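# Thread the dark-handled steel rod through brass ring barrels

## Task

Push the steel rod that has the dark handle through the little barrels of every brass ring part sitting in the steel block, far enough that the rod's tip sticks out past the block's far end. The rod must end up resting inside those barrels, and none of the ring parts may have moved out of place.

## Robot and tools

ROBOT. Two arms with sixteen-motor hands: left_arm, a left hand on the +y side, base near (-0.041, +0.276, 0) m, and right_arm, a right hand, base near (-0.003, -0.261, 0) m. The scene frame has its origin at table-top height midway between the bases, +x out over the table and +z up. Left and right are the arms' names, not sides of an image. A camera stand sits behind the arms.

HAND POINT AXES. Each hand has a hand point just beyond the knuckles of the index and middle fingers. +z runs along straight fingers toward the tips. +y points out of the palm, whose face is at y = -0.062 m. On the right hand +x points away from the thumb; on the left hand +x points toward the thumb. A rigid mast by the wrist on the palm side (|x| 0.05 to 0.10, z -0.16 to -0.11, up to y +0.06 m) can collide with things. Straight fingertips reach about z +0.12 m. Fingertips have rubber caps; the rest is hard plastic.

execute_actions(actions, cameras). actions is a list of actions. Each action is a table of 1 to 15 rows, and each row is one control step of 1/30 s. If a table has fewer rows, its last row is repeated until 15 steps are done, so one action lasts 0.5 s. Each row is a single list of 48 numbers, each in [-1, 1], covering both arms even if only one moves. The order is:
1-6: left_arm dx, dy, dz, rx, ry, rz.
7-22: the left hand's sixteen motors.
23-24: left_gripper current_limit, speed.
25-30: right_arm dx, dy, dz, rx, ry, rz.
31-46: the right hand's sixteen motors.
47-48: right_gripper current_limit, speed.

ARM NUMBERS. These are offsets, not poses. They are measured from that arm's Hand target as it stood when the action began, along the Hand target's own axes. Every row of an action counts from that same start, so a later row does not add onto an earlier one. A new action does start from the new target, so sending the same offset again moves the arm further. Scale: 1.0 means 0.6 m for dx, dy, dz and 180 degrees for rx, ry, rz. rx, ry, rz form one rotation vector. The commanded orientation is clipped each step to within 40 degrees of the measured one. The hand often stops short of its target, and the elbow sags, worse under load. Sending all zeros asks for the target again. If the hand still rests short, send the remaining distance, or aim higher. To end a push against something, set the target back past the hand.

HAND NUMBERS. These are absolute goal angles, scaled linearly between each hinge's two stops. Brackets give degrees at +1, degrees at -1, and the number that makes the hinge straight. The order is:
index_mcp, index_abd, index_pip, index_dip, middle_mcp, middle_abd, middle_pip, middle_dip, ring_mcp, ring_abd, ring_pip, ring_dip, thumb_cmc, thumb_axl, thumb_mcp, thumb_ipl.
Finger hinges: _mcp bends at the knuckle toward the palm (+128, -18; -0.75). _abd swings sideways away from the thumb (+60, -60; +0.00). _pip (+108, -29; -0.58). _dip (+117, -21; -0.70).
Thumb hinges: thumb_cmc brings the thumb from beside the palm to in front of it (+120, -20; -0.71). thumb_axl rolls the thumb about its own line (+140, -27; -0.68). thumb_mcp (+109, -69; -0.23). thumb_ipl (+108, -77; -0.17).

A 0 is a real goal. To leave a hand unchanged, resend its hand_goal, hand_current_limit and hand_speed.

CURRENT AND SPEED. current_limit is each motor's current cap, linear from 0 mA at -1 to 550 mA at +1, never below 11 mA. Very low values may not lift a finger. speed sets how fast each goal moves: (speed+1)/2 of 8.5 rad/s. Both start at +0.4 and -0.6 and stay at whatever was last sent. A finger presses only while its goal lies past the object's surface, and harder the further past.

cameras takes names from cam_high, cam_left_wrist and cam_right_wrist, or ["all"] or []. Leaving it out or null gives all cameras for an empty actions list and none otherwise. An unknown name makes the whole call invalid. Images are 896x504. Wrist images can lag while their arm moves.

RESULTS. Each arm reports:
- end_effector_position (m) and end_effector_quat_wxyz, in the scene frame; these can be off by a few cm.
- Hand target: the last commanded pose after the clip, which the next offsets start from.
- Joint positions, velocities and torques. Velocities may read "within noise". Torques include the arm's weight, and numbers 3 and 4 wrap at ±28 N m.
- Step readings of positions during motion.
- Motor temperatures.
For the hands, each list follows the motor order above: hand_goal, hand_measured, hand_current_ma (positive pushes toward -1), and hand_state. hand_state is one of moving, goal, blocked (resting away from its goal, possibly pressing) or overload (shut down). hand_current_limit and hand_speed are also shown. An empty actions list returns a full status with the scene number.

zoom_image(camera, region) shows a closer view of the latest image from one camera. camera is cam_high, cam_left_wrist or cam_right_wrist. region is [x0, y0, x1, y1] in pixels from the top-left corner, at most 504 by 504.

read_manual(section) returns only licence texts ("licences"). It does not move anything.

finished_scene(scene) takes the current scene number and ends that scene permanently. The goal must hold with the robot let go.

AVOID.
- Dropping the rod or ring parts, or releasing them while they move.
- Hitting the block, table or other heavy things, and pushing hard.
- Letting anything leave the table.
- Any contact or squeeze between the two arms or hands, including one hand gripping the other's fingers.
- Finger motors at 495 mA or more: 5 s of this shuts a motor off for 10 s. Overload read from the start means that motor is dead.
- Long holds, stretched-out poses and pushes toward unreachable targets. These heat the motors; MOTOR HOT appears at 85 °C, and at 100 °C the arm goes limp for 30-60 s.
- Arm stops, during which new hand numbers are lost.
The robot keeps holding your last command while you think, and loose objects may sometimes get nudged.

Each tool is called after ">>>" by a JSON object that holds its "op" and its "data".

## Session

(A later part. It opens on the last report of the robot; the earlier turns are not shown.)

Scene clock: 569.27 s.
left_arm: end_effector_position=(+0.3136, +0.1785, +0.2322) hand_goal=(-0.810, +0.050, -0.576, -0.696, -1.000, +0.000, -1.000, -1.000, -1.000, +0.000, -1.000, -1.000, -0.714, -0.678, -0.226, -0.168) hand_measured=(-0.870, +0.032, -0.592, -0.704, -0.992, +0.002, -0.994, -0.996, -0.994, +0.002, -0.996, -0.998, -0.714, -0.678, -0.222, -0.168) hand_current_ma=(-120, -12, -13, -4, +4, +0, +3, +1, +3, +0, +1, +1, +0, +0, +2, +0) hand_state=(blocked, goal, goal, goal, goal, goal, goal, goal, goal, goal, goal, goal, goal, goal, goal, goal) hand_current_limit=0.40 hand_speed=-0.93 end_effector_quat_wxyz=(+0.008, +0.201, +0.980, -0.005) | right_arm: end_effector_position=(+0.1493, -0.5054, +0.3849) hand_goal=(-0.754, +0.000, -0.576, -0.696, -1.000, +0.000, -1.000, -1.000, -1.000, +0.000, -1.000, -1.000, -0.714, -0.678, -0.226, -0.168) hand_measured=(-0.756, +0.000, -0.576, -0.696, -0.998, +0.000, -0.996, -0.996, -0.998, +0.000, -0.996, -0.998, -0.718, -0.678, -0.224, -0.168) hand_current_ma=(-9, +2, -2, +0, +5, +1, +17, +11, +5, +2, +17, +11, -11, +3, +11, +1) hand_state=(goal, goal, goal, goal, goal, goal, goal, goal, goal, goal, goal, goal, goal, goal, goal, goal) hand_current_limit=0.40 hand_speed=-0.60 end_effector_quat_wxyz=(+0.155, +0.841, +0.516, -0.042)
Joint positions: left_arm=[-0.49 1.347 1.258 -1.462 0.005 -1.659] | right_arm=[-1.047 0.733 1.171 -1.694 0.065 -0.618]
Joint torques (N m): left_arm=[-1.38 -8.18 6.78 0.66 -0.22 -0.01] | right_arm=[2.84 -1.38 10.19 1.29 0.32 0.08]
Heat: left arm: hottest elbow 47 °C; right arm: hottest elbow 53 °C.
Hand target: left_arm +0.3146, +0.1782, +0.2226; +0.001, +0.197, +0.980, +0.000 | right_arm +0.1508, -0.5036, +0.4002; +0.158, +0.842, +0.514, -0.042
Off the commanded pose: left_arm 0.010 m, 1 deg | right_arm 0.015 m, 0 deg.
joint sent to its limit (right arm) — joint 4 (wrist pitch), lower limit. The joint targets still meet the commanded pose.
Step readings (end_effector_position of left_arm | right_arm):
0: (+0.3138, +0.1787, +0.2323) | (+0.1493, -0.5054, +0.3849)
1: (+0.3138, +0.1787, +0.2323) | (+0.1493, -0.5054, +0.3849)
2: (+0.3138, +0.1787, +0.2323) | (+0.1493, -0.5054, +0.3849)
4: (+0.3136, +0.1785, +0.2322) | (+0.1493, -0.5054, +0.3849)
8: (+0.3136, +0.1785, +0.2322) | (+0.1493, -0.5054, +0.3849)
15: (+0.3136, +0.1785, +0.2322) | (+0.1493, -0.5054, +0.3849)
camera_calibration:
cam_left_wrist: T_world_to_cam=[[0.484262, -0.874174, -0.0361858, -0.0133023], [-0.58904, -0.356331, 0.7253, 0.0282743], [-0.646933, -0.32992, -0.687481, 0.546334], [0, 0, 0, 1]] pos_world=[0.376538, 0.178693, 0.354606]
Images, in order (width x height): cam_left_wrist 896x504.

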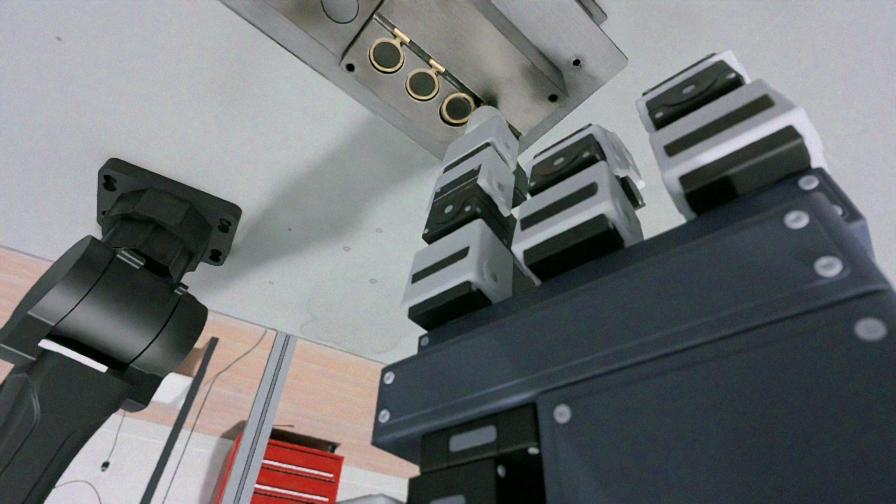

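>>> {"op": "execute_actions", "data": {"actions": [[[0,0,0,0,0,0,-0.8,0.09,-0.576,-0.696,-1,0,-1,-1,-1,0,-1,-1,-0.714,-0.678,-0.226,-0.168,0.4,-0.93,0,0,0,0,0,0,-0.754,0,-0.576,-0.696,-1,0,-1,-1,-1,0,-1,-1,-0.714,-0.678,-0.226,-0.168,0.4,-0.6]]], "cameras": ["cam_left_wrist"]}}

>>> {"op": "zoom_image", "data": {"camera": "cam_left_wrist", "region": [410, 20, 570, 160]}}

Scene clock: 570.93 s.
left_arm: end_effector_position=(+0.3137, +0.1785, +0.2322) hand_goal=(-0.800, +0.090, -0.576, -0.696, -1.000, +0.000, -1.000, -1.000, -1.000, +0.000, -1.000, -1.000, -0.714, -0.678, -0.226, -0.168) hand_measured=(-0.838, +0.074, -0.592, -0.704, -0.992, +0.002, -0.994, -0.996, -0.994, +0.002, -0.996, -0.998, -0.714, -0.678, -0.222, -0.168) hand_current_ma=(-55, -11, -13, -5, +4, +0, +3, +1, +3, +0, +1, +1, +0, +0, +2, +0) hand_state=(blocked, goal, goal, goal, goal, goal, goal, goal, goal, goal, goal, goal, goal, goal, goal, goal) hand_current_limit=0.40 hand_speed=-0.93 end_effector_quat_wxyz=(+0.009, +0.201, +0.980, -0.005) | right_arm: end_effector_position=(+0.1493, -0.5054, +0.3849) hand_goal=(-0.754, +0.000, -0.576, -0.696, -1.000, +0.000, -1.000, -1.000, -1.000, +0.000, -1.000, -1.000, -0.714, -0.678, -0.226, -0.168) hand_measured=(-0.756, +0.000, -0.576, -0.696, -0.998, +0.000, -0.996, -0.996, -0.998, +0.000, -0.996, -0.998, -0.718, -0.678, -0.224, -0.168) hand_current_ma=(-9, +2, -2, +0, +5, +1, +17, +11, +5, +2, +17, +11, -11, +3, +11, +1) hand_state=(goal, goal, goal, goal, goal, goal, goal, goal, goal, goal, goal, goal, goal, goal, goal, goal) hand_current_limit=0.40 hand_speed=-0.60 end_effector_quat_wxyz=(+0.155, +0.841, +0.516, -0.042)
Joint positions: left_arm=[-0.49 1.347 1.258 -1.462 0.005 -1.659] | right_arm=[-1.047 0.733 1.171 -1.694 0.065 -0.618]
Joint torques (N m): left_arm=[-0.85 -8.35 6.84 0.68 -0.23 0.02] | right_arm=[2.61 -1.08 10.19 1.18 0.3 0.1]
Heat: left arm: hottest elbow 47 °C; right arm: hottest elbow 53 °C.
Hand target: left_arm +0.3147, +0.1782, +0.2226; +0.001, +0.197, +0.980, +0.000 | right_arm +0.1508, -0.5036, +0.4002; +0.158, +0.842, +0.514, -0.042
Off the commanded pose: left_arm 0.010 m, 1 deg | right_arm 0.015 m, 0 deg.
joint sent to its limit (right arm) — joint 4 (wrist pitch), lower limit. The joint targets still meet the commanded pose.
Step readings (end_effector_position of left_arm | right_arm):
0: (+0.3136, +0.1785, +0.2322) | (+0.1493, -0.5054, +0.3849)
1: (+0.3136, +0.1785, +0.2322) | (+0.1493, -0.5054, +0.3849)
2: (+0.3136, +0.1785, +0.2322) | (+0.1493, -0.5054, +0.3849)
4: (+0.3136, +0.1784, +0.2321) | (+0.1493, -0.5054, +0.3849)
8: (+0.3137, +0.1785, +0.2322) | (+0.1493, -0.5054, +0.3849)
15: (+0.3137, +0.1785, +0.2322) | (+0.1493, -0.5054, +0.3849)
camera_calibration:
cam_left_wrist: T_world_to_cam=[[0.484278, -0.874176, -0.0359256, -0.0134445], [-0.589228, -0.356225, 0.725199, 0.0283479], [-0.64675, -0.33003, -0.687601, 0.54646], [0, 0, 0, 1]] pos_world=[0.376637, 0.178694, 0.354706]
Images, in order (width x height): cam_left_wrist 896x504.

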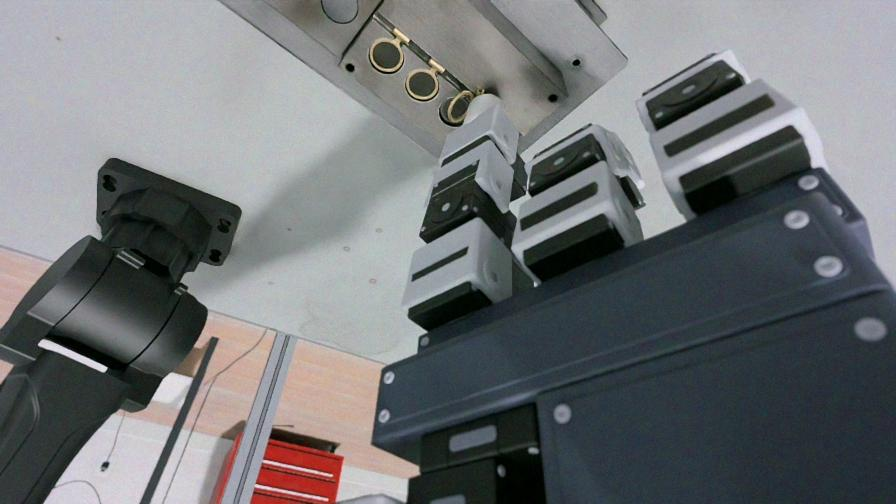

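Scaled by 3.150 from the camera's 896x504 image, which has a finer 1280x720 frame.

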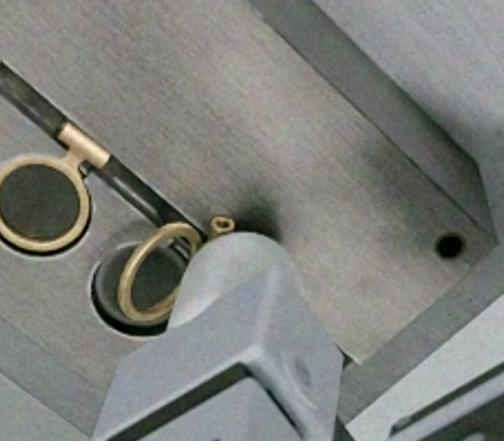

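>>> {"op": "execute_actions", "data": {"actions": [[[0,0,-0.006,0,-0.005,0,-0.83,0.075,-0.576,-0.696,-1,0,-1,-1,-1,0,-1,-1,-0.714,-0.678,-0.226,-0.168,0.4,-0.93,0,0,0,0,0,0,-0.754,0,-0.576,-0.696,-1,0,-1,-1,-1,0,-1,-1,-0.714,-0.678,-0.226,-0.168,0.4,-0.6]],[[0,0,-0.018,0,-0.016,0,-0.83,0.075,-0.576,-0.696,-1,0,-1,-1,-1,0,-1,-1,-0.714,-0.678,-0.226,-0.168,0.4,-0.93,0,0,0,0,0,0,-0.754,0,-0.576,-0.696,-1,0,-1,-1,-1,0,-1,-1,-0.714,-0.678,-0.226,-0.168,0.4,-0.6]]], "cameras": ["cam_left_wrist"]}}

>>> {"op": "zoom_image", "data": {"camera": "cam_left_wrist", "region": [410, 40, 530, 140]}}

Scene clock: 572.97 s.
left_arm: end_effector_position=(+0.3162, +0.1790, +0.2371) hand_goal=(-0.830, +0.074, -0.576, -0.696, -1.000, +0.000, -1.000, -1.000, -1.000, +0.000, -1.000, -1.000, -0.714, -0.678, -0.226, -0.168) hand_measured=(-0.830, +0.070, -0.578, -0.698, -0.992, +0.002, -0.994, -0.996, -0.994, +0.002, -0.996, -0.998, -0.714, -0.678, -0.222, -0.168) hand_current_ma=(+0, -1, -1, -1, +4, +0, +3, +1, +3, +0, +1, +1, +0, +0, +2, +0) hand_state=(goal, goal, goal, goal, goal, goal, goal, goal, goal, goal, goal, goal, goal, goal, goal, goal) hand_current_limit=0.40 hand_speed=-0.93 end_effector_quat_wxyz=(+0.029, +0.200, +0.979, -0.006) | right_arm: end_effector_position=(+0.1493, -0.5054, +0.3849) hand_goal=(-0.754, +0.000, -0.576, -0.696, -1.000, +0.000, -1.000, -1.000, -1.000, +0.000, -1.000, -1.000, -0.714, -0.678, -0.226, -0.168) hand_measured=(-0.756, +0.000, -0.576, -0.696, -0.998, +0.000, -0.996, -0.996, -0.998, +0.000, -0.996, -0.998, -0.718, -0.678, -0.224, -0.168) hand_current_ma=(-9, +2, -2, +0, +5, +1, +17, +11, +5, +2, +17, +11, -11, +3, +11, +1) hand_state=(goal, goal, goal, goal, goal, goal, goal, goal, goal, goal, goal, goal, goal, goal, goal, goal) hand_current_limit=0.40 hand_speed=-0.60 end_effector_quat_wxyz=(+0.155, +0.841, +0.516, -0.042)
Joint positions: left_arm=[-0.49 1.326 1.25 -1.436 -0.005 -1.659] | right_arm=[-1.047 0.733 1.171 -1.694 0.065 -0.618]
Joint torques (N m): left_arm=[-1.44 -10.34 7.16 0.49 -0.12 -0.02] | right_arm=[3.43 -1.9 10.22 1.29 0.26 0.05]
Heat: left arm: hottest elbow 46 °C; right arm: hottest elbow 53 °C.
Hand target: left_arm +0.3145, +0.1783, +0.2371; +0.034, +0.197, +0.980, -0.007 | right_arm +0.1508, -0.5036, +0.4002; +0.158, +0.842, +0.514, -0.042
Off the commanded pose: left_arm 0.002 m, 1 deg | right_arm 0.015 m, 0 deg.
joint sent to its limit (right arm) — joint 4 (wrist pitch), lower limit. The joint targets still meet the commanded pose.
Step readings (end_effector_position of left_arm | right_arm):
0: (+0.3137, +0.1785, +0.2322) | (+0.1493, -0.5054, +0.3849)
1: (+0.3137, +0.1785, +0.2322) | (+0.1493, -0.5054, +0.3849)
2: (+0.3137, +0.1785, +0.2322) | (+0.1493, -0.5054, +0.3849)
4: (+0.3139, +0.1784, +0.2322) | (+0.1493, -0.5054, +0.3849)
8: (+0.3140, +0.1785, +0.2323) | (+0.1493, -0.5054, +0.3849)
15: (+0.3140, +0.1785, +0.2323) | (+0.1493, -0.5054, +0.3849)
16: (+0.3140, +0.1785, +0.2323) | (+0.1493, -0.5054, +0.3849)
17: (+0.3142, +0.1786, +0.2327) | (+0.1493, -0.5054, +0.3849)
19: (+0.3150, +0.1787, +0.2337) | (+0.1493, -0.5054, +0.3849)
23: (+0.3158, +0.1792, +0.2358) | (+0.1493, -0.5054, +0.3849)
30: (+0.3161, +0.1791, +0.2371) | (+0.1493, -0.5054, +0.3849)
camera_calibration:
cam_left_wrist: T_world_to_cam=[[0.486151, -0.873842, -0.00761678, -0.021332], [-0.617427, -0.34964, 0.704653, 0.0391801], [-0.618419, -0.337865, -0.709511, 0.549233], [0, 0, 0, 1]] pos_world=[0.374217, 0.180625, 0.361916]
Images, in order (width x height): cam_left_wrist 896x504.

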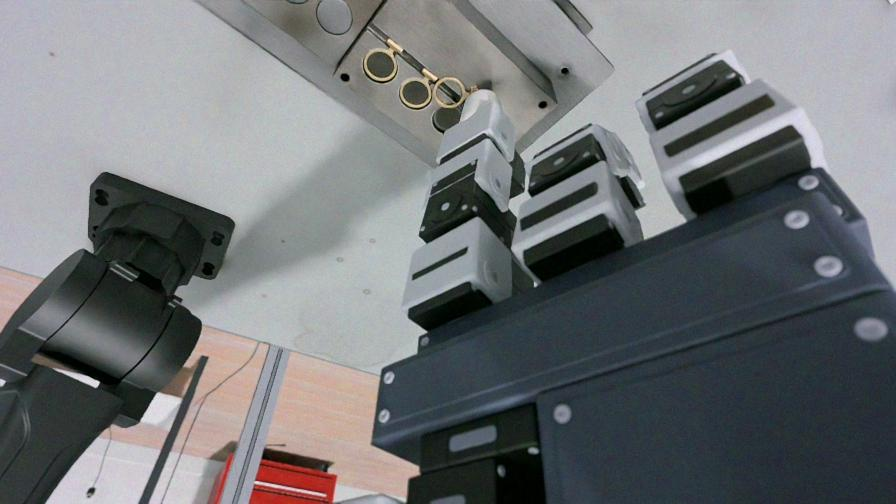

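Scaled by 4.200 from the camera's 896x504 image, which has a finer 1280x720 frame.

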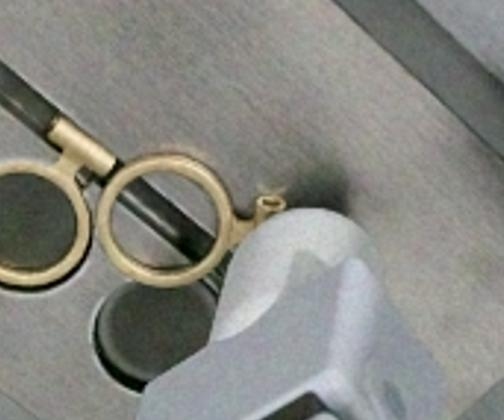

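>>> {"op": "execute_actions", "data": {"actions": [[[0,0,-0.02,0,0,0,-0.85,0.07,-0.576,-0.696,-1,0,-1,-1,-1,0,-1,-1,-0.714,-0.678,-0.226,-0.168,0.4,-0.8,0,0,0,0,0,0,-0.754,0,-0.576,-0.696,-1,0,-1,-1,-1,0,-1,-1,-0.714,-0.678,-0.226,-0.168,0.4,-0.6]],[[0,0,0,0,0.021,0,-0.85,0.07,-0.576,-0.696,-1,0,-1,-1,-1,0,-1,-1,-0.714,-0.678,-0.226,-0.168,0.4,-0.8,0,0,0,0,0,0,-0.754,0,-0.576,-0.696,-1,0,-1,-1,-1,0,-1,-1,-0.714,-0.678,-0.226,-0.168,0.4,-0.6]],[[0.007,0.01,0,0,0,0,-0.85,0.07,-0.576,-0.696,-1,0,-1,-1,-1,0,-1,-1,-0.714,-0.678,-0.226,-0.168,0.4,-0.8,0,0,0,0,0,0,-0.754,0,-0.576,-0.696,-1,0,-1,-1,-1,0,-1,-1,-0.714,-0.678,-0.226,-0.168,0.4,-0.6],[0.015,0.02,0,0,0,0,-0.85,0.07,-0.576,-0.696,-1,0,-1,-1,-1,0,-1,-1,-0.714,-0.678,-0.226,-0.168,0.4,-0.8,0,0,0,0,0,0,-0.754,0,-0.576,-0.696,-1,0,-1,-1,-1,0,-1,-1,-0.714,-0.678,-0.226,-0.168,0.4,-0.6],[0.0224,0.0298,0,0,0,0,-0.85,0.07,-0.576,-0.696,-1,0,-1,-1,-1,0,-1,-1,-0.714,-0.678,-0.226,-0.168,0.4,-0.8,0,0,0,0,0,0,-0.754,0,-0.576,-0.696,-1,0,-1,-1,-1,0,-1,-1,-0.714,-0.678,-0.226,-0.168,0.4,-0.6]],[[0,0,0.02,0,0,0,-0.85,0.07,-0.576,-0.696,-1,0,-1,-1,-1,0,-1,-1,-0.714,-0.678,-0.226,-0.168,0.4,-0.8,0,0,0,0,0,0,-0.754,0,-0.576,-0.696,-1,0,-1,-1,-1,0,-1,-1,-0.714,-0.678,-0.226,-0.168,0.4,-0.6]]], "cameras": ["cam_left_wrist"]}}

>>> {"op": "zoom_image", "data": {"camera": "cam_left_wrist", "region": [410, 20, 570, 160]}}

Scene clock: 578.13 s.
left_arm: end_effector_position=(+0.3072, +0.1988, +0.2380) hand_goal=(-0.850, +0.070, -0.576, -0.696, -1.000, +0.000, -1.000, -1.000, -1.000, +0.000, -1.000, -1.000, -0.714, -0.678, -0.226, -0.168) hand_measured=(-0.844, +0.070, -0.578, -0.698, -0.992, +0.002, -0.994, -0.996, -0.994, +0.002, -0.996, -0.998, -0.714, -0.678, -0.222, -0.168) hand_current_ma=(+3, +0, +0, -1, +4, +0, +3, +1, +3, +0, +1, +1, +0, +0, +2, +0) hand_state=(goal, goal, goal, goal, goal, goal, goal, goal, goal, goal, goal, goal, goal, goal, goal, goal) hand_current_limit=0.40 hand_speed=-0.80 end_effector_quat_wxyz=(-0.001, +0.195, +0.981, +0.001) | right_arm: end_effector_position=(+0.1493, -0.5054, +0.3849) hand_goal=(-0.754, +0.000, -0.576, -0.696, -1.000, +0.000, -1.000, -1.000, -1.000, +0.000, -1.000, -1.000, -0.714, -0.678, -0.226, -0.168) hand_measured=(-0.756, +0.000, -0.576, -0.696, -0.998, +0.000, -0.996, -0.996, -0.998, +0.000, -0.996, -0.998, -0.718, -0.678, -0.224, -0.168) hand_current_ma=(-9, +2, -2, +0, +5, +1, +17, +11, +5, +2, +17, +11, -11, +3, +11, +1) hand_state=(goal, goal, goal, goal, goal, goal, goal, goal, goal, goal, goal, goal, goal, goal, goal, goal) hand_current_limit=0.40 hand_speed=-0.60 end_effector_quat_wxyz=(+0.155, +0.841, +0.516, -0.042)
Joint positions: left_arm=[-0.453 1.324 1.248 -1.498 -0.002 -1.633] | right_arm=[-1.047 0.733 1.171 -1.694 0.065 -0.618]
Joint torques (N m): left_arm=[-0.21 -10.23 7.1 0.49 0.05 0.2] | right_arm=[2.96 -1.61 10.37 1.46 0.3 0.02]
Heat: left arm: hottest elbow 47 °C; right arm: hottest elbow 54 °C.
Hand target: left_arm +0.3083, +0.2003, +0.2371; +0.001, +0.197, +0.980, +0.000 | right_arm +0.1508, -0.5036, +0.4002; +0.158, +0.842, +0.514, -0.042
Off the commanded pose: left_arm 0.002 m, 0 deg | right_arm 0.015 m, 0 deg.
joint sent to its limit (right arm) — joint 4 (wrist pitch), lower limit. The joint targets still meet the commanded pose.
Step readings (end_effector_position of left_arm | right_arm):
0: (+0.3162, +0.1790, +0.2371) | (+0.1493, -0.5054, +0.3849)
1: (+0.3162, +0.1790, +0.2371) | (+0.1493, -0.5054, +0.3849)
2: (+0.3162, +0.1790, +0.2371) | (+0.1493, -0.5054, +0.3849)
4: (+0.3156, +0.1794, +0.2373) | (+0.1493, -0.5054, +0.3849)
8: (+0.3135, +0.1805, +0.2378) | (+0.1493, -0.5054, +0.3849)
15: (+0.3124, +0.1811, +0.2385) | (+0.1493, -0.5054, +0.3849)
16: (+0.3122, +0.1812, +0.2385) | (+0.1493, -0.5054, +0.3849)
17: (+0.3111, +0.1818, +0.2386) | (+0.1493, -0.5054, +0.3849)
19: (+0.3069, +0.1840, +0.2391) | (+0.1493, -0.5054, +0.3849)
23: (+0.3037, +0.1856, +0.2396) | (+0.1493, -0.5054, +0.3849)
30: (+0.3039, +0.1852, +0.2387) | (+0.1493, -0.5054, +0.3849)
31: (+0.3038, +0.1853, +0.2387) | (+0.1493, -0.5054, +0.3849)
32: (+0.3037, +0.1853, +0.2387) | (+0.1493, -0.5054, +0.3849)
34: (+0.3037, +0.1862, +0.2387) | (+0.1493, -0.5054, +0.3849)
38: (+0.3057, +0.1931, +0.2397) | (+0.1493, -0.5054, +0.3849)
45: (+0.3065, +0.1989, +0.2434) | (+0.1493, -0.5054, +0.3849)
46: (+0.3066, +0.1989, +0.2435) | (+0.1493, -0.5054, +0.3849)
47: (+0.3066, +0.1989, +0.2435) | (+0.1493, -0.5054, +0.3849)
49: (+0.3071, +0.1987, +0.2430) | (+0.1493, -0.5054, +0.3849)
53: (+0.3072, +0.1987, +0.2396) | (+0.1493, -0.5054, +0.3849)
60: (+0.3070, +0.1988, +0.2380) | (+0.1493, -0.5054, +0.3849)
camera_calibration:
cam_left_wrist: T_world_to_cam=[[0.493531, -0.8677, -0.0593579, 0.0091411], [-0.572447, -0.375461, 0.728927, 0.0252957], [-0.654776, -0.325768, -0.682014, 0.553202], [0, 0, 0, 1]] pos_world=[0.372193, 0.197645, 0.359396]
Images, in order (width x height): cam_left_wrist 896x504.

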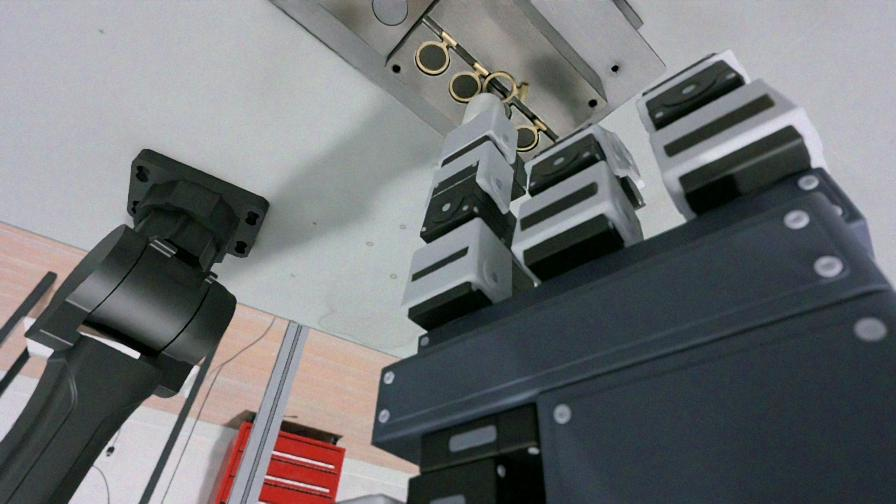

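Scaled by 3.150 from the camera's 896x504 image, which has a finer 1280x720 frame.

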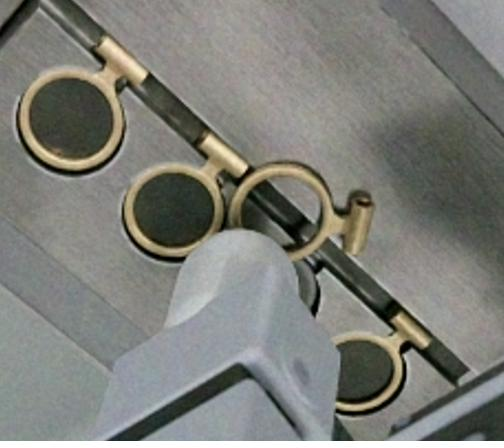

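>>> {"op": "execute_actions", "data": {"actions": [[[0,0,0.008,0,0,0,-0.85,0.07,-0.576,-0.696,-1,0,-1,-1,-1,0,-1,-1,-0.714,-0.678,-0.226,-0.168,0.4,-0.8,0,0,0,0,0,0,-0.754,0,-0.576,-0.696,-1,0,-1,-1,-1,0,-1,-1,-0.714,-0.678,-0.226,-0.168,0.4,-0.6]],[[0,0,0.004,0,0,0,-0.85,0.07,-0.576,-0.696,-1,0,-1,-1,-1,0,-1,-1,-0.714,-0.678,-0.226,-0.168,0.4,-0.8,0,0,0,0,0,0,-0.754,0,-0.576,-0.696,-1,0,-1,-1,-1,0,-1,-1,-0.714,-0.678,-0.226,-0.168,0.4,-0.6]]], "cameras": ["cam_left_wrist"]}}

>>> {"op": "zoom_image", "data": {"camera": "cam_left_wrist", "region": [410, 20, 570, 160]}}

Scene clock: 579.90 s.
left_arm: end_effector_position=(+0.3071, +0.1988, +0.2317) hand_goal=(-0.850, +0.070, -0.576, -0.696, -1.000, +0.000, -1.000, -1.000, -1.000, +0.000, -1.000, -1.000, -0.714, -0.678, -0.226, -0.168) hand_measured=(-0.844, +0.070, -0.578, -0.698, -0.992, +0.002, -0.994, -0.996, -0.994, +0.002, -0.996, -0.998, -0.714, -0.678, -0.222, -0.168) hand_current_ma=(+3, +0, +0, -1, +4, +0, +3, +1, +3, +0, +1, +1, +0, +0, +2, +0) hand_state=(goal, goal, goal, goal, goal, goal, goal, goal, goal, goal, goal, goal, goal, goal, goal, goal) hand_current_limit=0.40 hand_speed=-0.80 end_effector_quat_wxyz=(-0.001, +0.195, +0.981, +0.001) | right_arm: end_effector_position=(+0.1493, -0.5054, +0.3849) hand_goal=(-0.754, +0.000, -0.576, -0.696, -1.000, +0.000, -1.000, -1.000, -1.000, +0.000, -1.000, -1.000, -0.714, -0.678, -0.226, -0.168) hand_measured=(-0.756, +0.000, -0.576, -0.696, -0.998, +0.000, -0.996, -0.996, -0.998, +0.000, -0.996, -0.998, -0.718, -0.678, -0.224, -0.168) hand_current_ma=(-9, +2, -2, +0, +5, +1, +17, +11, +5, +2, +17, +11, -11, +3, +11, +1) hand_state=(goal, goal, goal, goal, goal, goal, goal, goal, goal, goal, goal, goal, goal, goal, goal, goal) hand_current_limit=0.40 hand_speed=-0.60 end_effector_quat_wxyz=(+0.155, +0.841, +0.516, -0.042)
Joint positions: left_arm=[-0.453 1.324 1.232 -1.48 -0.002 -1.633] | right_arm=[-1.047 0.733 1.171 -1.694 0.065 -0.618]
Joint torques (N m): left_arm=[-0.79 -9.41 7.08 0.54 0.05 0.19] | right_arm=[3.31 -1.96 10.28 1.4 0.26 0.1]
Heat: left arm: hottest elbow 47 °C; right arm: hottest elbow 54 °C.
Hand target: left_arm +0.3084, +0.2003, +0.2299; +0.001, +0.198, +0.980, +0.000 | right_arm +0.1508, -0.5036, +0.4002; +0.158, +0.842, +0.514, -0.042
Off the commanded pose: left_arm 0.003 m, 0 deg | right_arm 0.015 m, 0 deg.
joint sent to its limit (right arm) — joint 4 (wrist pitch), lower limit. The joint targets still meet the commanded pose.
Step readings (end_effector_position of left_arm | right_arm):
0: (+0.3072, +0.1988, +0.2380) | (+0.1493, -0.5054, +0.3849)
1: (+0.3072, +0.1987, +0.2380) | (+0.1493, -0.5054, +0.3849)
2: (+0.3073, +0.1987, +0.2377) | (+0.1493, -0.5054, +0.3849)
4: (+0.3076, +0.1986, +0.2366) | (+0.1493, -0.5054, +0.3849)
8: (+0.3070, +0.1989, +0.2341) | (+0.1493, -0.5054, +0.3849)
15: (+0.3071, +0.1988, +0.2336) | (+0.1493, -0.5054, +0.3849)
16: (+0.3071, +0.1988, +0.2336) | (+0.1493, -0.5054, +0.3849)
17: (+0.3073, +0.1987, +0.2336) | (+0.1493, -0.5054, +0.3849)
19: (+0.3075, +0.1986, +0.2331) | (+0.1493, -0.5054, +0.3849)
23: (+0.3071, +0.1988, +0.2317) | (+0.1493, -0.5054, +0.3849)
30: (+0.3071, +0.1988, +0.2317) | (+0.1493, -0.5054, +0.3849)
camera_calibration:
cam_left_wrist: T_world_to_cam=[[0.493241, -0.867973, -0.0577662, 0.00856282], [-0.573841, -0.374565, 0.728291, 0.0303016], [-0.653774, -0.326074, -0.682829, 0.548849], [0, 0, 0, 1]] pos_world=[0.371988, 0.197748, 0.353196]
Images, in order (width x height): cam_left_wrist 896x504.

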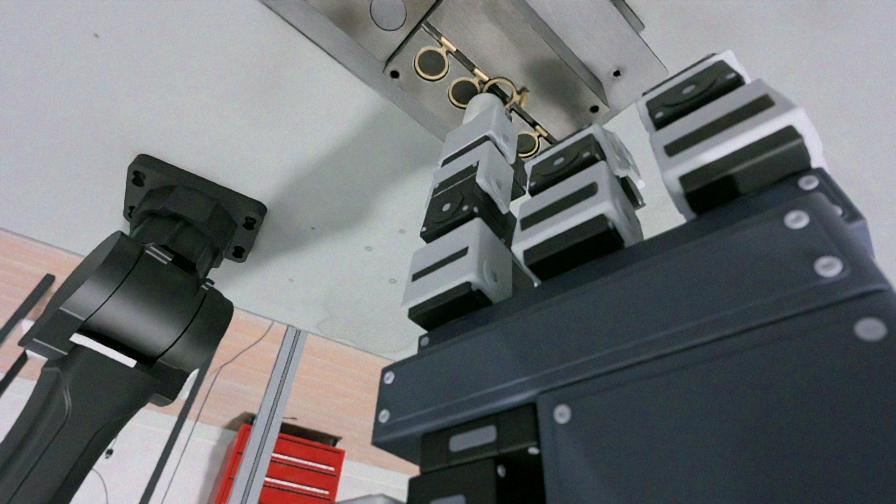

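Scaled by 3.150 from the camera's 896x504 image, which has a finer 1280x720 frame.

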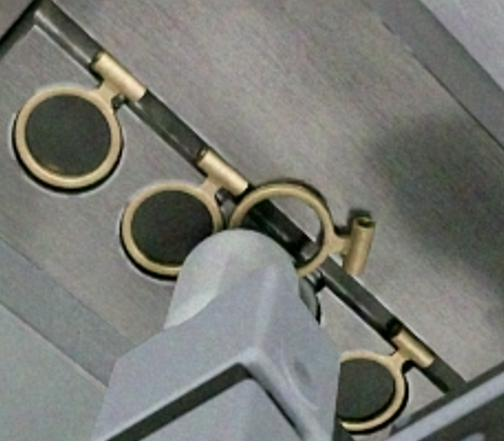

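>>> {"op": "execute_actions", "data": {"actions": [[[0,0,0.003,0,0,0,-0.85,0.07,-0.576,-0.696,-1,0,-1,-1,-1,0,-1,-1,-0.714,-0.678,-0.226,-0.168,0.4,-0.8,0,0,0,0,0,0,-0.754,0,-0.576,-0.696,-1,0,-1,-1,-1,0,-1,-1,-0.714,-0.678,-0.226,-0.168,0.4,-0.6]],[[0,0,0.001,0,0,0,-0.865,0.07,-0.576,-0.696,-1,0,-1,-1,-1,0,-1,-1,-0.714,-0.678,-0.226,-0.168,0.4,-0.93,0,0,0,0,0,0,-0.754,0,-0.576,-0.696,-1,0,-1,-1,-1,0,-1,-1,-0.714,-0.678,-0.226,-0.168,0.4,-0.6]]], "cameras": ["cam_left_wrist"]}}

>>> {"op": "zoom_image", "data": {"camera": "cam_left_wrist", "region": [410, 20, 570, 160]}}

Scene clock: 581.53 s.
left_arm: end_effector_position=(+0.3077, +0.1985, +0.2314) hand_goal=(-0.866, +0.070, -0.576, -0.696, -1.000, +0.000, -1.000, -1.000, -1.000, +0.000, -1.000, -1.000, -0.714, -0.678, -0.226, -0.168) hand_measured=(-0.854, +0.070, -0.576, -0.698, -0.992, +0.002, -0.994, -0.996, -0.994, +0.002, -0.996, -0.998, -0.714, -0.678, -0.222, -0.168) hand_current_ma=(+9, +0, +0, +0, +4, +0, +3, +1, +3, +0, +1, +1, +0, +0, +2, +0) hand_state=(goal, goal, goal, goal, goal, goal, goal, goal, goal, goal, goal, goal, goal, goal, goal, goal) hand_current_limit=0.40 hand_speed=-0.93 end_effector_quat_wxyz=(+0.001, +0.195, +0.981, +0.001) | right_arm: end_effector_position=(+0.1493, -0.5054, +0.3849) hand_goal=(-0.754, +0.000, -0.576, -0.696, -1.000, +0.000, -1.000, -1.000, -1.000, +0.000, -1.000, -1.000, -0.714, -0.678, -0.226, -0.168) hand_measured=(-0.756, +0.000, -0.576, -0.696, -0.998, +0.000, -0.996, -0.996, -0.998, +0.000, -0.996, -0.998, -0.718, -0.678, -0.224, -0.168) hand_current_ma=(-9, +2, -2, +0, +5, +1, +17, +11, +5, +2, +17, +11, -11, +3, +11, +1) hand_state=(goal, goal, goal, goal, goal, goal, goal, goal, goal, goal, goal, goal, goal, goal, goal, goal) hand_current_limit=0.40 hand_speed=-0.60 end_effector_quat_wxyz=(+0.155, +0.841, +0.516, -0.042)
Joint positions: left_arm=[-0.453 1.324 1.231 -1.477 -0.002 -1.632] | right_arm=[-1.047 0.733 1.171 -1.694 0.065 -0.618]
Joint torques (N m): left_arm=[-0.73 -9.99 6.63 0.66 0.06 0.18] | right_arm=[3.55 -1.03 10.21 1.31 0.3 0.1]
Heat: left arm: hottest elbow 47 °C; right arm: hottest elbow 54 °C.
Hand target: left_arm +0.3083, +0.2003, +0.2274; +0.001, +0.197, +0.980, +0.000 | right_arm +0.1508, -0.5036, +0.4002; +0.158, +0.842, +0.514, -0.042
Off the commanded pose: left_arm 0.004 m, 0 deg | right_arm 0.015 m, 0 deg.
joint sent to its limit (right arm) — joint 4 (wrist pitch), lower limit. The joint targets still meet the commanded pose.
Step readings (end_effector_position of left_arm | right_arm):
0: (+0.3071, +0.1988, +0.2317) | (+0.1493, -0.5054, +0.3849)
1: (+0.3071, +0.1988, +0.2317) | (+0.1493, -0.5054, +0.3849)
2: (+0.3072, +0.1987, +0.2317) | (+0.1493, -0.5054, +0.3849)
4: (+0.3073, +0.1987, +0.2317) | (+0.1493, -0.5054, +0.3849)
8: (+0.3073, +0.1987, +0.2314) | (+0.1493, -0.5054, +0.3849)
15: (+0.3073, +0.1987, +0.2314) | (+0.1493, -0.5054, +0.3849)
16: (+0.3073, +0.1987, +0.2314) | (+0.1493, -0.5054, +0.3849)
17: (+0.3073, +0.1987, +0.2314) | (+0.1493, -0.5054, +0.3849)
19: (+0.3075, +0.1986, +0.2314) | (+0.1493, -0.5054, +0.3849)
23: (+0.3077, +0.1985, +0.2314) | (+0.1493, -0.5054, +0.3849)
30: (+0.3077, +0.1985, +0.2314) | (+0.1493, -0.5054, +0.3849)
camera_calibration:
cam_left_wrist: T_world_to_cam=[[0.492704, -0.868404, -0.0558302, 0.0078371], [-0.575654, -0.373376, 0.72747, 0.0312707], [-0.652584, -0.326289, -0.683864, 0.548805], [0, 0, 0, 1]] pos_world=[0.372281, 0.19755, 0.352997]
Images, in order (width x height): cam_left_wrist 896x504.

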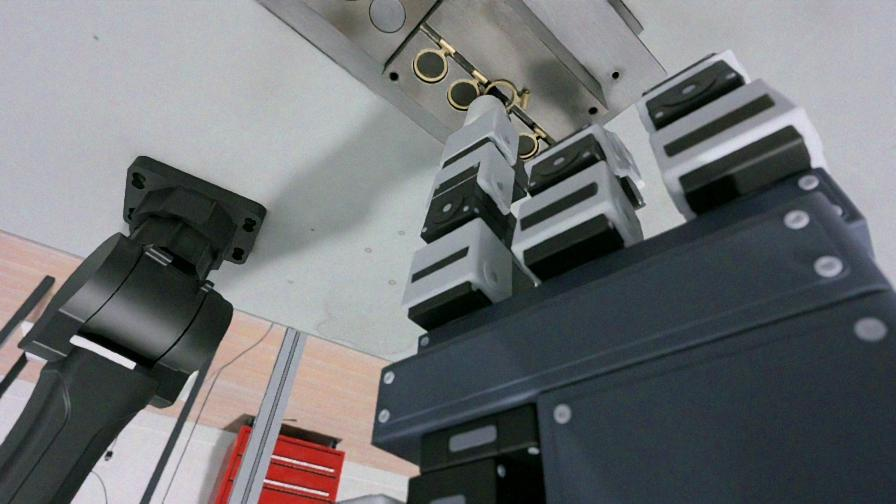

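Scaled by 3.150 from the camera's 896x504 image, which has a finer 1280x720 frame.

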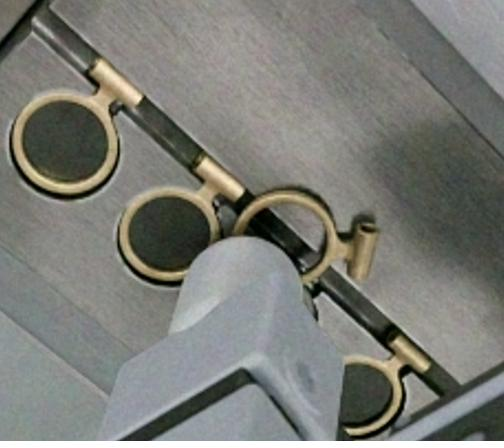

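>>> {"op": "execute_actions", "data": {"actions": [[[0,0,0,0,0,0,-0.895,0.07,-0.576,-0.696,-1,0,-1,-1,-1,0,-1,-1,-0.714,-0.678,-0.226,-0.168,0.4,-0.93,0,0,0,0,0,0,-0.754,0,-0.576,-0.696,-1,0,-1,-1,-1,0,-1,-1,-0.714,-0.678,-0.226,-0.168,0.4,-0.6]]], "cameras": ["cam_left_wrist"]}}

>>> {"op": "zoom_image", "data": {"camera": "cam_left_wrist", "region": [410, 20, 570, 160]}}

Scene clock: 582.60 s.
left_arm: end_effector_position=(+0.3075, +0.1986, +0.2305) hand_goal=(-0.896, +0.070, -0.576, -0.696, -1.000, +0.000, -1.000, -1.000, -1.000, +0.000, -1.000, -1.000, -0.714, -0.678, -0.226, -0.168) hand_measured=(-0.888, +0.070, -0.576, -0.696, -0.992, +0.002, -0.994, -0.996, -0.994, +0.002, -0.996, -0.998, -0.714, -0.678, -0.222, -0.168) hand_current_ma=(+5, +0, +0, +0, +4, +0, +3, +1, +3, +0, +1, +1, +0, +0, +2, +0) hand_state=(goal, goal, goal, goal, goal, goal, goal, goal, goal, goal, goal, goal, goal, goal, goal, goal) hand_current_limit=0.40 hand_speed=-0.93 end_effector_quat_wxyz=(+0.000, +0.195, +0.981, +0.001) | right_arm: end_effector_position=(+0.1493, -0.5054, +0.3849) hand_goal=(-0.754, +0.000, -0.576, -0.696, -1.000, +0.000, -1.000, -1.000, -1.000, +0.000, -1.000, -1.000, -0.714, -0.678, -0.226, -0.168) hand_measured=(-0.756, +0.000, -0.576, -0.696, -0.998, +0.000, -0.996, -0.996, -0.998, +0.000, -0.996, -0.998, -0.718, -0.678, -0.224, -0.168) hand_current_ma=(-9, +2, -2, +0, +5, +1, +17, +11, +5, +2, +17, +11, -11, +3, +11, +1) hand_state=(goal, goal, goal, goal, goal, goal, goal, goal, goal, goal, goal, goal, goal, goal, goal, goal) hand_current_limit=0.40 hand_speed=-0.60 end_effector_quat_wxyz=(+0.155, +0.841, +0.516, -0.042)
Joint positions: left_arm=[-0.453 1.324 1.229 -1.475 -0.002 -1.632] | right_arm=[-1.047 0.733 1.171 -1.694 0.065 -0.618]
Joint torques (N m): left_arm=[-0.97 -9.76 6.9 0.5 0.06 0.21] | right_arm=[3.6 -1.14 10.29 1.26 0.23 0.04]
Heat: left arm: hottest elbow 46 °C; right arm: hottest elbow 54 °C.
Hand target: left_arm +0.3083, +0.2003, +0.2274; +0.001, +0.197, +0.980, +0.000 | right_arm +0.1508, -0.5036, +0.4002; +0.158, +0.842, +0.514, -0.042
Off the commanded pose: left_arm 0.004 m, 0 deg | right_arm 0.015 m, 0 deg.
joint sent to its limit (right arm) — joint 4 (wrist pitch), lower limit. The joint targets still meet the commanded pose.
Step readings (end_effector_position of left_arm | right_arm):
0: (+0.3077, +0.1985, +0.2314) | (+0.1493, -0.5054, +0.3849)
1: (+0.3077, +0.1985, +0.2314) | (+0.1493, -0.5054, +0.3849)
2: (+0.3078, +0.1985, +0.2314) | (+0.1493, -0.5054, +0.3849)
4: (+0.3079, +0.1984, +0.2310) | (+0.1493, -0.5054, +0.3849)
8: (+0.3076, +0.1986, +0.2306) | (+0.1493, -0.5054, +0.3849)
15: (+0.3075, +0.1986, +0.2305) | (+0.1493, -0.5054, +0.3849)
camera_calibration:
cam_left_wrist: T_world_to_cam=[[0.492726, -0.868366, -0.0562244, 0.00804473], [-0.575362, -0.373581, 0.727596, 0.0317931], [-0.652824, -0.326156, -0.683698, 0.548162], [0, 0, 0, 1]] pos_world=[0.372182, 0.19765, 0.352097]
Images, in order (width x height): cam_left_wrist 896x504.

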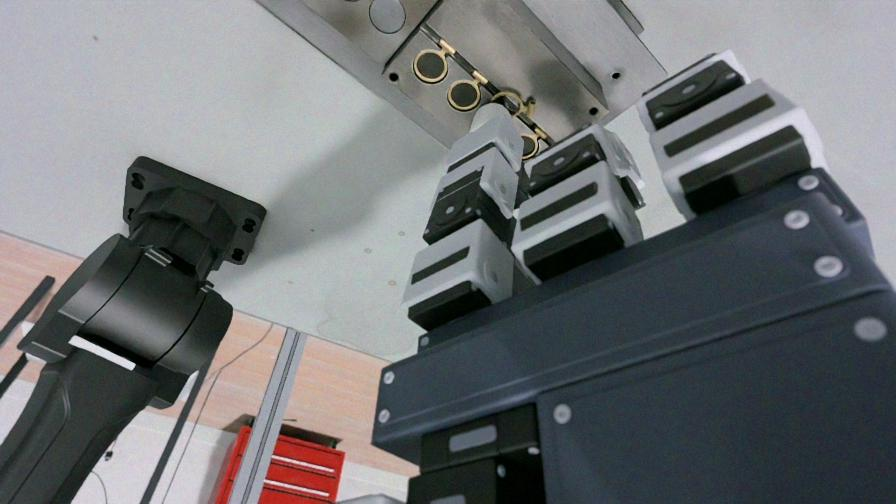

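Scaled by 3.150 from the camera's 896x504 image, which has a finer 1280x720 frame.

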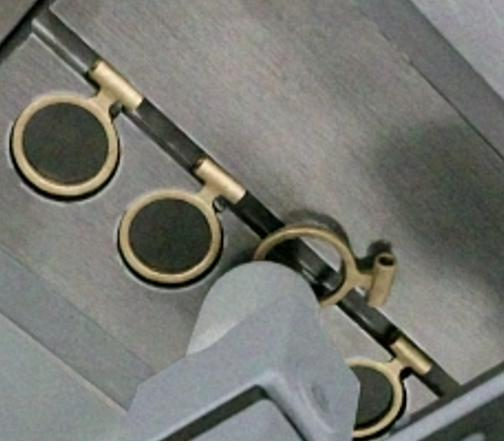

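>>> {"op": "execute_actions", "data": {"actions": [[[0,0,-0.022,0,-0.02,0,-0.895,0.07,-0.576,-0.696,-1,0,-1,-1,-1,0,-1,-1,-0.714,-0.678,-0.226,-0.168,0.4,-0.93,0,0,0,0,0,0,-0.754,0,-0.576,-0.696,-1,0,-1,-1,-1,0,-1,-1,-0.714,-0.678,-0.226,-0.168,0.4,-0.6]],[[0,0,-0.02,0,0,0,-0.9,-0.03,-0.576,-0.696,-1,0,-1,-1,-1,0,-1,-1,-0.714,-0.678,-0.226,-0.168,0.4,-0.8,0,0,0,0,0,0,-0.754,0,-0.576,-0.696,-1,0,-1,-1,-1,0,-1,-1,-0.714,-0.678,-0.226,-0.168,0.4,-0.6]],[[0,0,0,0,0.02,0,-0.9,-0.03,-0.576,-0.696,-1,0,-1,-1,-1,0,-1,-1,-0.714,-0.678,-0.226,-0.168,0.4,-0.8,0,0,0,0,0,0,-0.754,0,-0.576,-0.696,-1,0,-1,-1,-1,0,-1,-1,-0.714,-0.678,-0.226,-0.168,0.4,-0.6]],[[-0.009,-0.01,0,0,0,0,-0.9,-0.03,-0.576,-0.696,-1,0,-1,-1,-1,0,-1,-1,-0.714,-0.678,-0.226,-0.168,0.4,-0.8,0,0,0,0,0,0,-0.754,0,-0.576,-0.696,-1,0,-1,-1,-1,0,-1,-1,-0.714,-0.678,-0.226,-0.168,0.4,-0.6],[-0.018,-0.02,0,0,0,0,-0.9,-0.03,-0.576,-0.696,-1,0,-1,-1,-1,0,-1,-1,-0.714,-0.678,-0.226,-0.168,0.4,-0.8,0,0,0,0,0,0,-0.754,0,-0.576,-0.696,-1,0,-1,-1,-1,0,-1,-1,-0.714,-0.678,-0.226,-0.168,0.4,-0.6],[-0.027,-0.029,0,0,0,0,-0.9,-0.03,-0.576,-0.696,-1,0,-1,-1,-1,0,-1,-1,-0.714,-0.678,-0.226,-0.168,0.4,-0.8,0,0,0,0,0,0,-0.754,0,-0.576,-0.696,-1,0,-1,-1,-1,0,-1,-1,-0.714,-0.678,-0.226,-0.168,0.4,-0.6],[-0.0353,-0.0382,0,0,0,0,-0.9,-0.03,-0.576,-0.696,-1,0,-1,-1,-1,0,-1,-1,-0.714,-0.678,-0.226,-0.168,0.4,-0.8,0,0,0,0,0,0,-0.754,0,-0.576,-0.696,-1,0,-1,-1,-1,0,-1,-1,-0.714,-0.678,-0.226,-0.168,0.4,-0.6]],[[0,0,0.02,0,0,0,-0.9,-0.03,-0.576,-0.696,-1,0,-1,-1,-1,0,-1,-1,-0.714,-0.678,-0.226,-0.168,0.4,-0.8,0,0,0,0,0,0,-0.754,0,-0.576,-0.696,-1,0,-1,-1,-1,0,-1,-1,-0.714,-0.678,-0.226,-0.168,0.4,-0.6]]], "cameras": ["cam_left_wrist"]}}

>>> {"op": "zoom_image", "data": {"camera": "cam_left_wrist", "region": [410, 20, 570, 160]}}

Scene clock: 589.87 s.
left_arm: end_effector_position=(+0.3118, +0.1765, +0.2408) hand_goal=(-0.900, -0.030, -0.576, -0.696, -1.000, +0.000, -1.000, -1.000, -1.000, +0.000, -1.000, -1.000, -0.714, -0.678, -0.226, -0.168) hand_measured=(-0.892, -0.028, -0.576, -0.696, -0.992, +0.002, -0.994, -0.996, -0.994, +0.002, -0.996, -0.998, -0.714, -0.678, -0.222, -0.168) hand_current_ma=(+4, +1, +0, +0, +4, +0, +3, +1, +3, +0, +1, +1, +0, +0, +2, +0) hand_state=(goal, goal, goal, goal, goal, goal, goal, goal, goal, goal, goal, goal, goal, goal, goal, goal) hand_current_limit=0.40 hand_speed=-0.80 end_effector_quat_wxyz=(-0.002, +0.201, +0.980, +0.001) | right_arm: end_effector_position=(+0.1493, -0.5054, +0.3849) hand_goal=(-0.754, +0.000, -0.576, -0.696, -1.000, +0.000, -1.000, -1.000, -1.000, +0.000, -1.000, -1.000, -0.714, -0.678, -0.226, -0.168) hand_measured=(-0.756, +0.000, -0.576, -0.696, -0.998, +0.000, -0.996, -0.996, -0.998, +0.000, -0.996, -0.998, -0.718, -0.678, -0.224, -0.168) hand_current_ma=(-9, +2, -2, +0, +5, +1, +17, +11, +5, +2, +17, +11, -11, +3, +11, +1) hand_state=(goal, goal, goal, goal, goal, goal, goal, goal, goal, goal, goal, goal, goal, goal, goal, goal) hand_current_limit=0.40 hand_speed=-0.60 end_effector_quat_wxyz=(+0.155, +0.841, +0.516, -0.042)
Joint positions: left_arm=[-0.499 1.359 1.289 -1.505 0 -1.667] | right_arm=[-1.047 0.733 1.171 -1.694 0.065 -0.618]
Joint torques (N m): left_arm=[-0.85 -8 8.62 0.35 -0.01 -0.08] | right_arm=[3.08 -1.2 10.22 1.2 0.26 0.04]
Heat: left arm: hottest elbow 46 °C; right arm: hottest elbow 54 °C.
Hand target: left_arm +0.3184, +0.1712, +0.2407; +0.001, +0.197, +0.980, +0.000 | right_arm +0.1508, -0.5036, +0.4002; +0.158, +0.842, +0.514, -0.042
Off the commanded pose: left_arm 0.008 m, 1 deg | right_arm 0.015 m, 0 deg.
joint sent to its limit (right arm) — joint 4 (wrist pitch), lower limit. The joint targets still meet the commanded pose.
Step readings (end_effector_position of left_arm | right_arm):
0: (+0.3075, +0.1986, +0.2305) | (+0.1493, -0.5054, +0.3849)
1: (+0.3076, +0.1986, +0.2305) | (+0.1493, -0.5054, +0.3849)
2: (+0.3078, +0.1985, +0.2308) | (+0.1493, -0.5054, +0.3849)
4: (+0.3079, +0.1984, +0.2316) | (+0.1493, -0.5054, +0.3849)
8: (+0.3072, +0.1988, +0.2374) | (+0.1493, -0.5054, +0.3849)
15: (+0.3067, +0.1990, +0.2415) | (+0.1493, -0.5054, +0.3849)
16: (+0.3067, +0.1990, +0.2415) | (+0.1493, -0.5054, +0.3849)
17: (+0.3067, +0.1990, +0.2415) | (+0.1493, -0.5054, +0.3849)
19: (+0.3062, +0.1992, +0.2415) | (+0.1493, -0.5054, +0.3849)
23: (+0.3042, +0.2002, +0.2416) | (+0.1493, -0.5054, +0.3849)
30: (+0.3032, +0.2007, +0.2417) | (+0.1493, -0.5054, +0.3849)
31: (+0.3031, +0.2008, +0.2417) | (+0.1493, -0.5054, +0.3849)
32: (+0.3020, +0.2013, +0.2418) | (+0.1493, -0.5054, +0.3849)
34: (+0.2984, +0.2031, +0.2423) | (+0.1493, -0.5054, +0.3849)
38: (+0.2954, +0.2046, +0.2426) | (+0.1493, -0.5054, +0.3849)
45: (+0.2956, +0.2045, +0.2416) | (+0.1493, -0.5054, +0.3849)
46: (+0.2956, +0.2044, +0.2417) | (+0.1493, -0.5054, +0.3849)
47: (+0.2957, +0.2044, +0.2418) | (+0.1493, -0.5054, +0.3849)
49: (+0.2977, +0.2029, +0.2428) | (+0.1493, -0.5054, +0.3849)
53: (+0.3060, +0.1892, +0.2447) | (+0.1493, -0.5054, +0.3849)
60: (+0.3079, +0.1789, +0.2414) | (+0.1493, -0.5054, +0.3849)
61: (+0.3078, +0.1789, +0.2415) | (+0.1493, -0.5054, +0.3849)
62: (+0.3078, +0.1788, +0.2414) | (+0.1493, -0.5054, +0.3849)
64: (+0.3086, +0.1784, +0.2413) | (+0.1493, -0.5054, +0.3849)
68: (+0.3109, +0.1771, +0.2409) | (+0.1493, -0.5054, +0.3849)
75: (+0.3117, +0.1766, +0.2408) | (+0.1493, -0.5054, +0.3849)
camera_calibration:
cam_left_wrist: T_world_to_cam=[[0.482397, -0.873962, -0.0590238, -0.00777359], [-0.576061, -0.367284, 0.730244, 0.0170071], [-0.659884, -0.318266, -0.680632, 0.550773], [0, 0, 0, 1]] pos_world=[0.376993, 0.174745, 0.361996]
Images, in order (width x height): cam_left_wrist 896x504.

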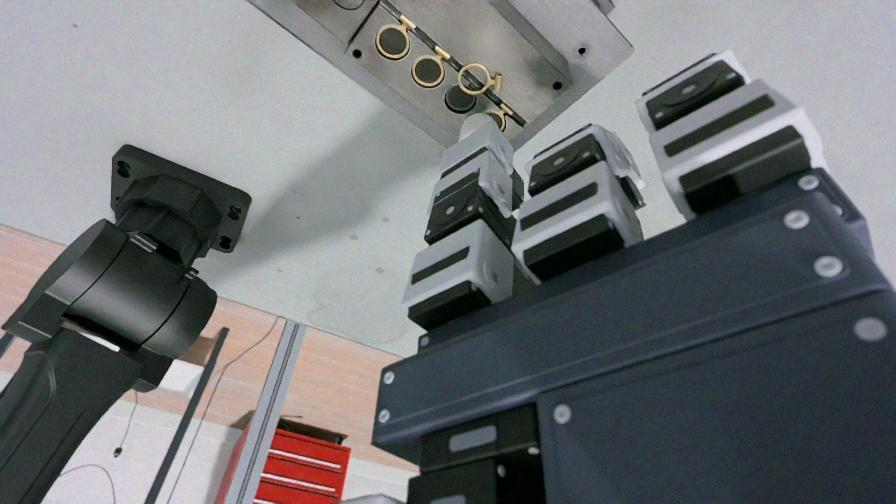

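Scaled by 3.150 from the camera's 896x504 image, which has a finer 1280x720 frame.

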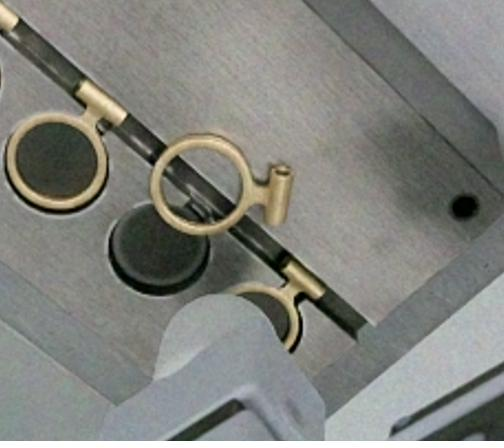

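>>> {"op": "execute_actions", "data": {"actions": [[[0,0,0.012,0,0,0,-0.9,-0.03,-0.576,-0.696,-1,0,-1,-1,-1,0,-1,-1,-0.714,-0.678,-0.226,-0.168,0.4,-0.8,0,0,0,0,0,0,-0.754,0,-0.576,-0.696,-1,0,-1,-1,-1,0,-1,-1,-0.714,-0.678,-0.226,-0.168,0.4,-0.6]],[[0,0,0.012,0,0,0,-0.9,-0.03,-0.576,-0.696,-1,0,-1,-1,-1,0,-1,-1,-0.714,-0.678,-0.226,-0.168,0.4,-0.8,0,0,0,0,0,0,-0.754,0,-0.576,-0.696,-1,0,-1,-1,-1,0,-1,-1,-0.714,-0.678,-0.226,-0.168,0.4,-0.6]]], "cameras": ["cam_left_wrist"]}}

>>> {"op": "zoom_image", "data": {"camera": "cam_left_wrist", "region": [410, 20, 570, 160]}}

Scene clock: 591.60 s.
left_arm: end_effector_position=(+0.3176, +0.1734, +0.2344) hand_goal=(-0.900, -0.030, -0.576, -0.696, -1.000, +0.000, -1.000, -1.000, -1.000, +0.000, -1.000, -1.000, -0.714, -0.678, -0.226, -0.168) hand_measured=(-0.892, -0.028, -0.576, -0.696, -0.992, +0.002, -0.994, -0.996, -0.994, +0.002, -0.996, -0.998, -0.714, -0.678, -0.222, -0.168) hand_current_ma=(+4, +1, +0, +0, +4, +0, +3, +1, +3, +0, +1, +1, +0, +0, +2, +0) hand_state=(goal, goal, goal, goal, goal, goal, goal, goal, goal, goal, goal, goal, goal, goal, goal, goal) hand_current_limit=0.40 hand_speed=-0.80 end_effector_quat_wxyz=(+0.008, +0.201, +0.980, -0.003) | right_arm: end_effector_position=(+0.1493, -0.5054, +0.3849) hand_goal=(-0.754, +0.000, -0.576, -0.696, -1.000, +0.000, -1.000, -1.000, -1.000, +0.000, -1.000, -1.000, -0.714, -0.678, -0.226, -0.168) hand_measured=(-0.756, +0.000, -0.576, -0.696, -0.998, +0.000, -0.996, -0.996, -0.998, +0.000, -0.996, -0.998, -0.718, -0.678, -0.224, -0.168) hand_current_ma=(-9, +2, -2, +0, +5, +1, +17, +11, +5, +2, +17, +11, -11, +3, +11, +1) hand_state=(goal, goal, goal, goal, goal, goal, goal, goal, goal, goal, goal, goal, goal, goal, goal, goal) hand_current_limit=0.40 hand_speed=-0.60 end_effector_quat_wxyz=(+0.155, +0.841, +0.516, -0.042)
Joint positions: left_arm=[-0.499 1.363 1.278 -1.467 0 -1.667] | right_arm=[-1.047 0.733 1.171 -1.694 0.065 -0.618]
Joint torques (N m): left_arm=[-0.79 -8.88 7.15 0.39 -0.05 -0.05] | right_arm=[3.14 -1.55 10.06 1.4 0.25 0.06]
Heat: left arm: hottest elbow 47 °C; right arm: hottest elbow 54 °C.
Hand target: left_arm +0.3183, +0.1713, +0.2263; +0.001, +0.197, +0.980, +0.000 | right_arm +0.1508, -0.5036, +0.4002; +0.158, +0.842, +0.514, -0.042
Off the commanded pose: left_arm 0.008 m, 1 deg | right_arm 0.015 m, 0 deg.
joint sent to its limit (right arm) — joint 4 (wrist pitch), lower limit. The joint targets still meet the commanded pose.
Step readings (end_effector_position of left_arm | right_arm):
0: (+0.3118, +0.1765, +0.2408) | (+0.1493, -0.5054, +0.3849)
1: (+0.3118, +0.1765, +0.2408) | (+0.1493, -0.5054, +0.3849)
2: (+0.3121, +0.1764, +0.2407) | (+0.1493, -0.5054, +0.3849)
4: (+0.3135, +0.1756, +0.2405) | (+0.1493, -0.5054, +0.3849)
8: (+0.3152, +0.1746, +0.2400) | (+0.1493, -0.5054, +0.3849)
15: (+0.3159, +0.1743, +0.2397) | (+0.1493, -0.5054, +0.3849)
16: (+0.3160, +0.1742, +0.2397) | (+0.1493, -0.5054, +0.3849)
17: (+0.3163, +0.1741, +0.2396) | (+0.1493, -0.5054, +0.3849)
19: (+0.3174, +0.1735, +0.2389) | (+0.1493, -0.5054, +0.3849)
23: (+0.3174, +0.1735, +0.2360) | (+0.1493, -0.5054, +0.3849)
30: (+0.3175, +0.1734, +0.2344) | (+0.1493, -0.5054, +0.3849)
camera_calibration:
cam_left_wrist: T_world_to_cam=[[0.483718, -0.874293, -0.0403522, -0.018476], [-0.590054, -0.359815, 0.722752, 0.0287275], [-0.646416, -0.325798, -0.689929, 0.548481], [0, 0, 0, 1]] pos_world=[0.380435, 0.172877, 0.356904]
Images, in order (width x height): cam_left_wrist 896x504.

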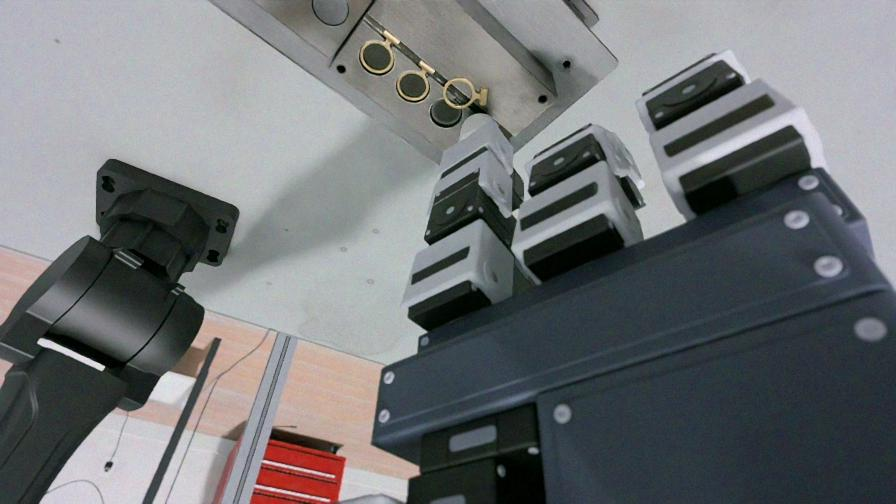

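Scaled by 3.150 from the camera's 896x504 image, which has a finer 1280x720 frame.

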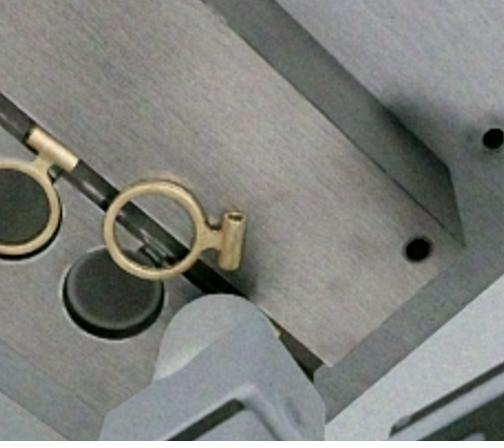

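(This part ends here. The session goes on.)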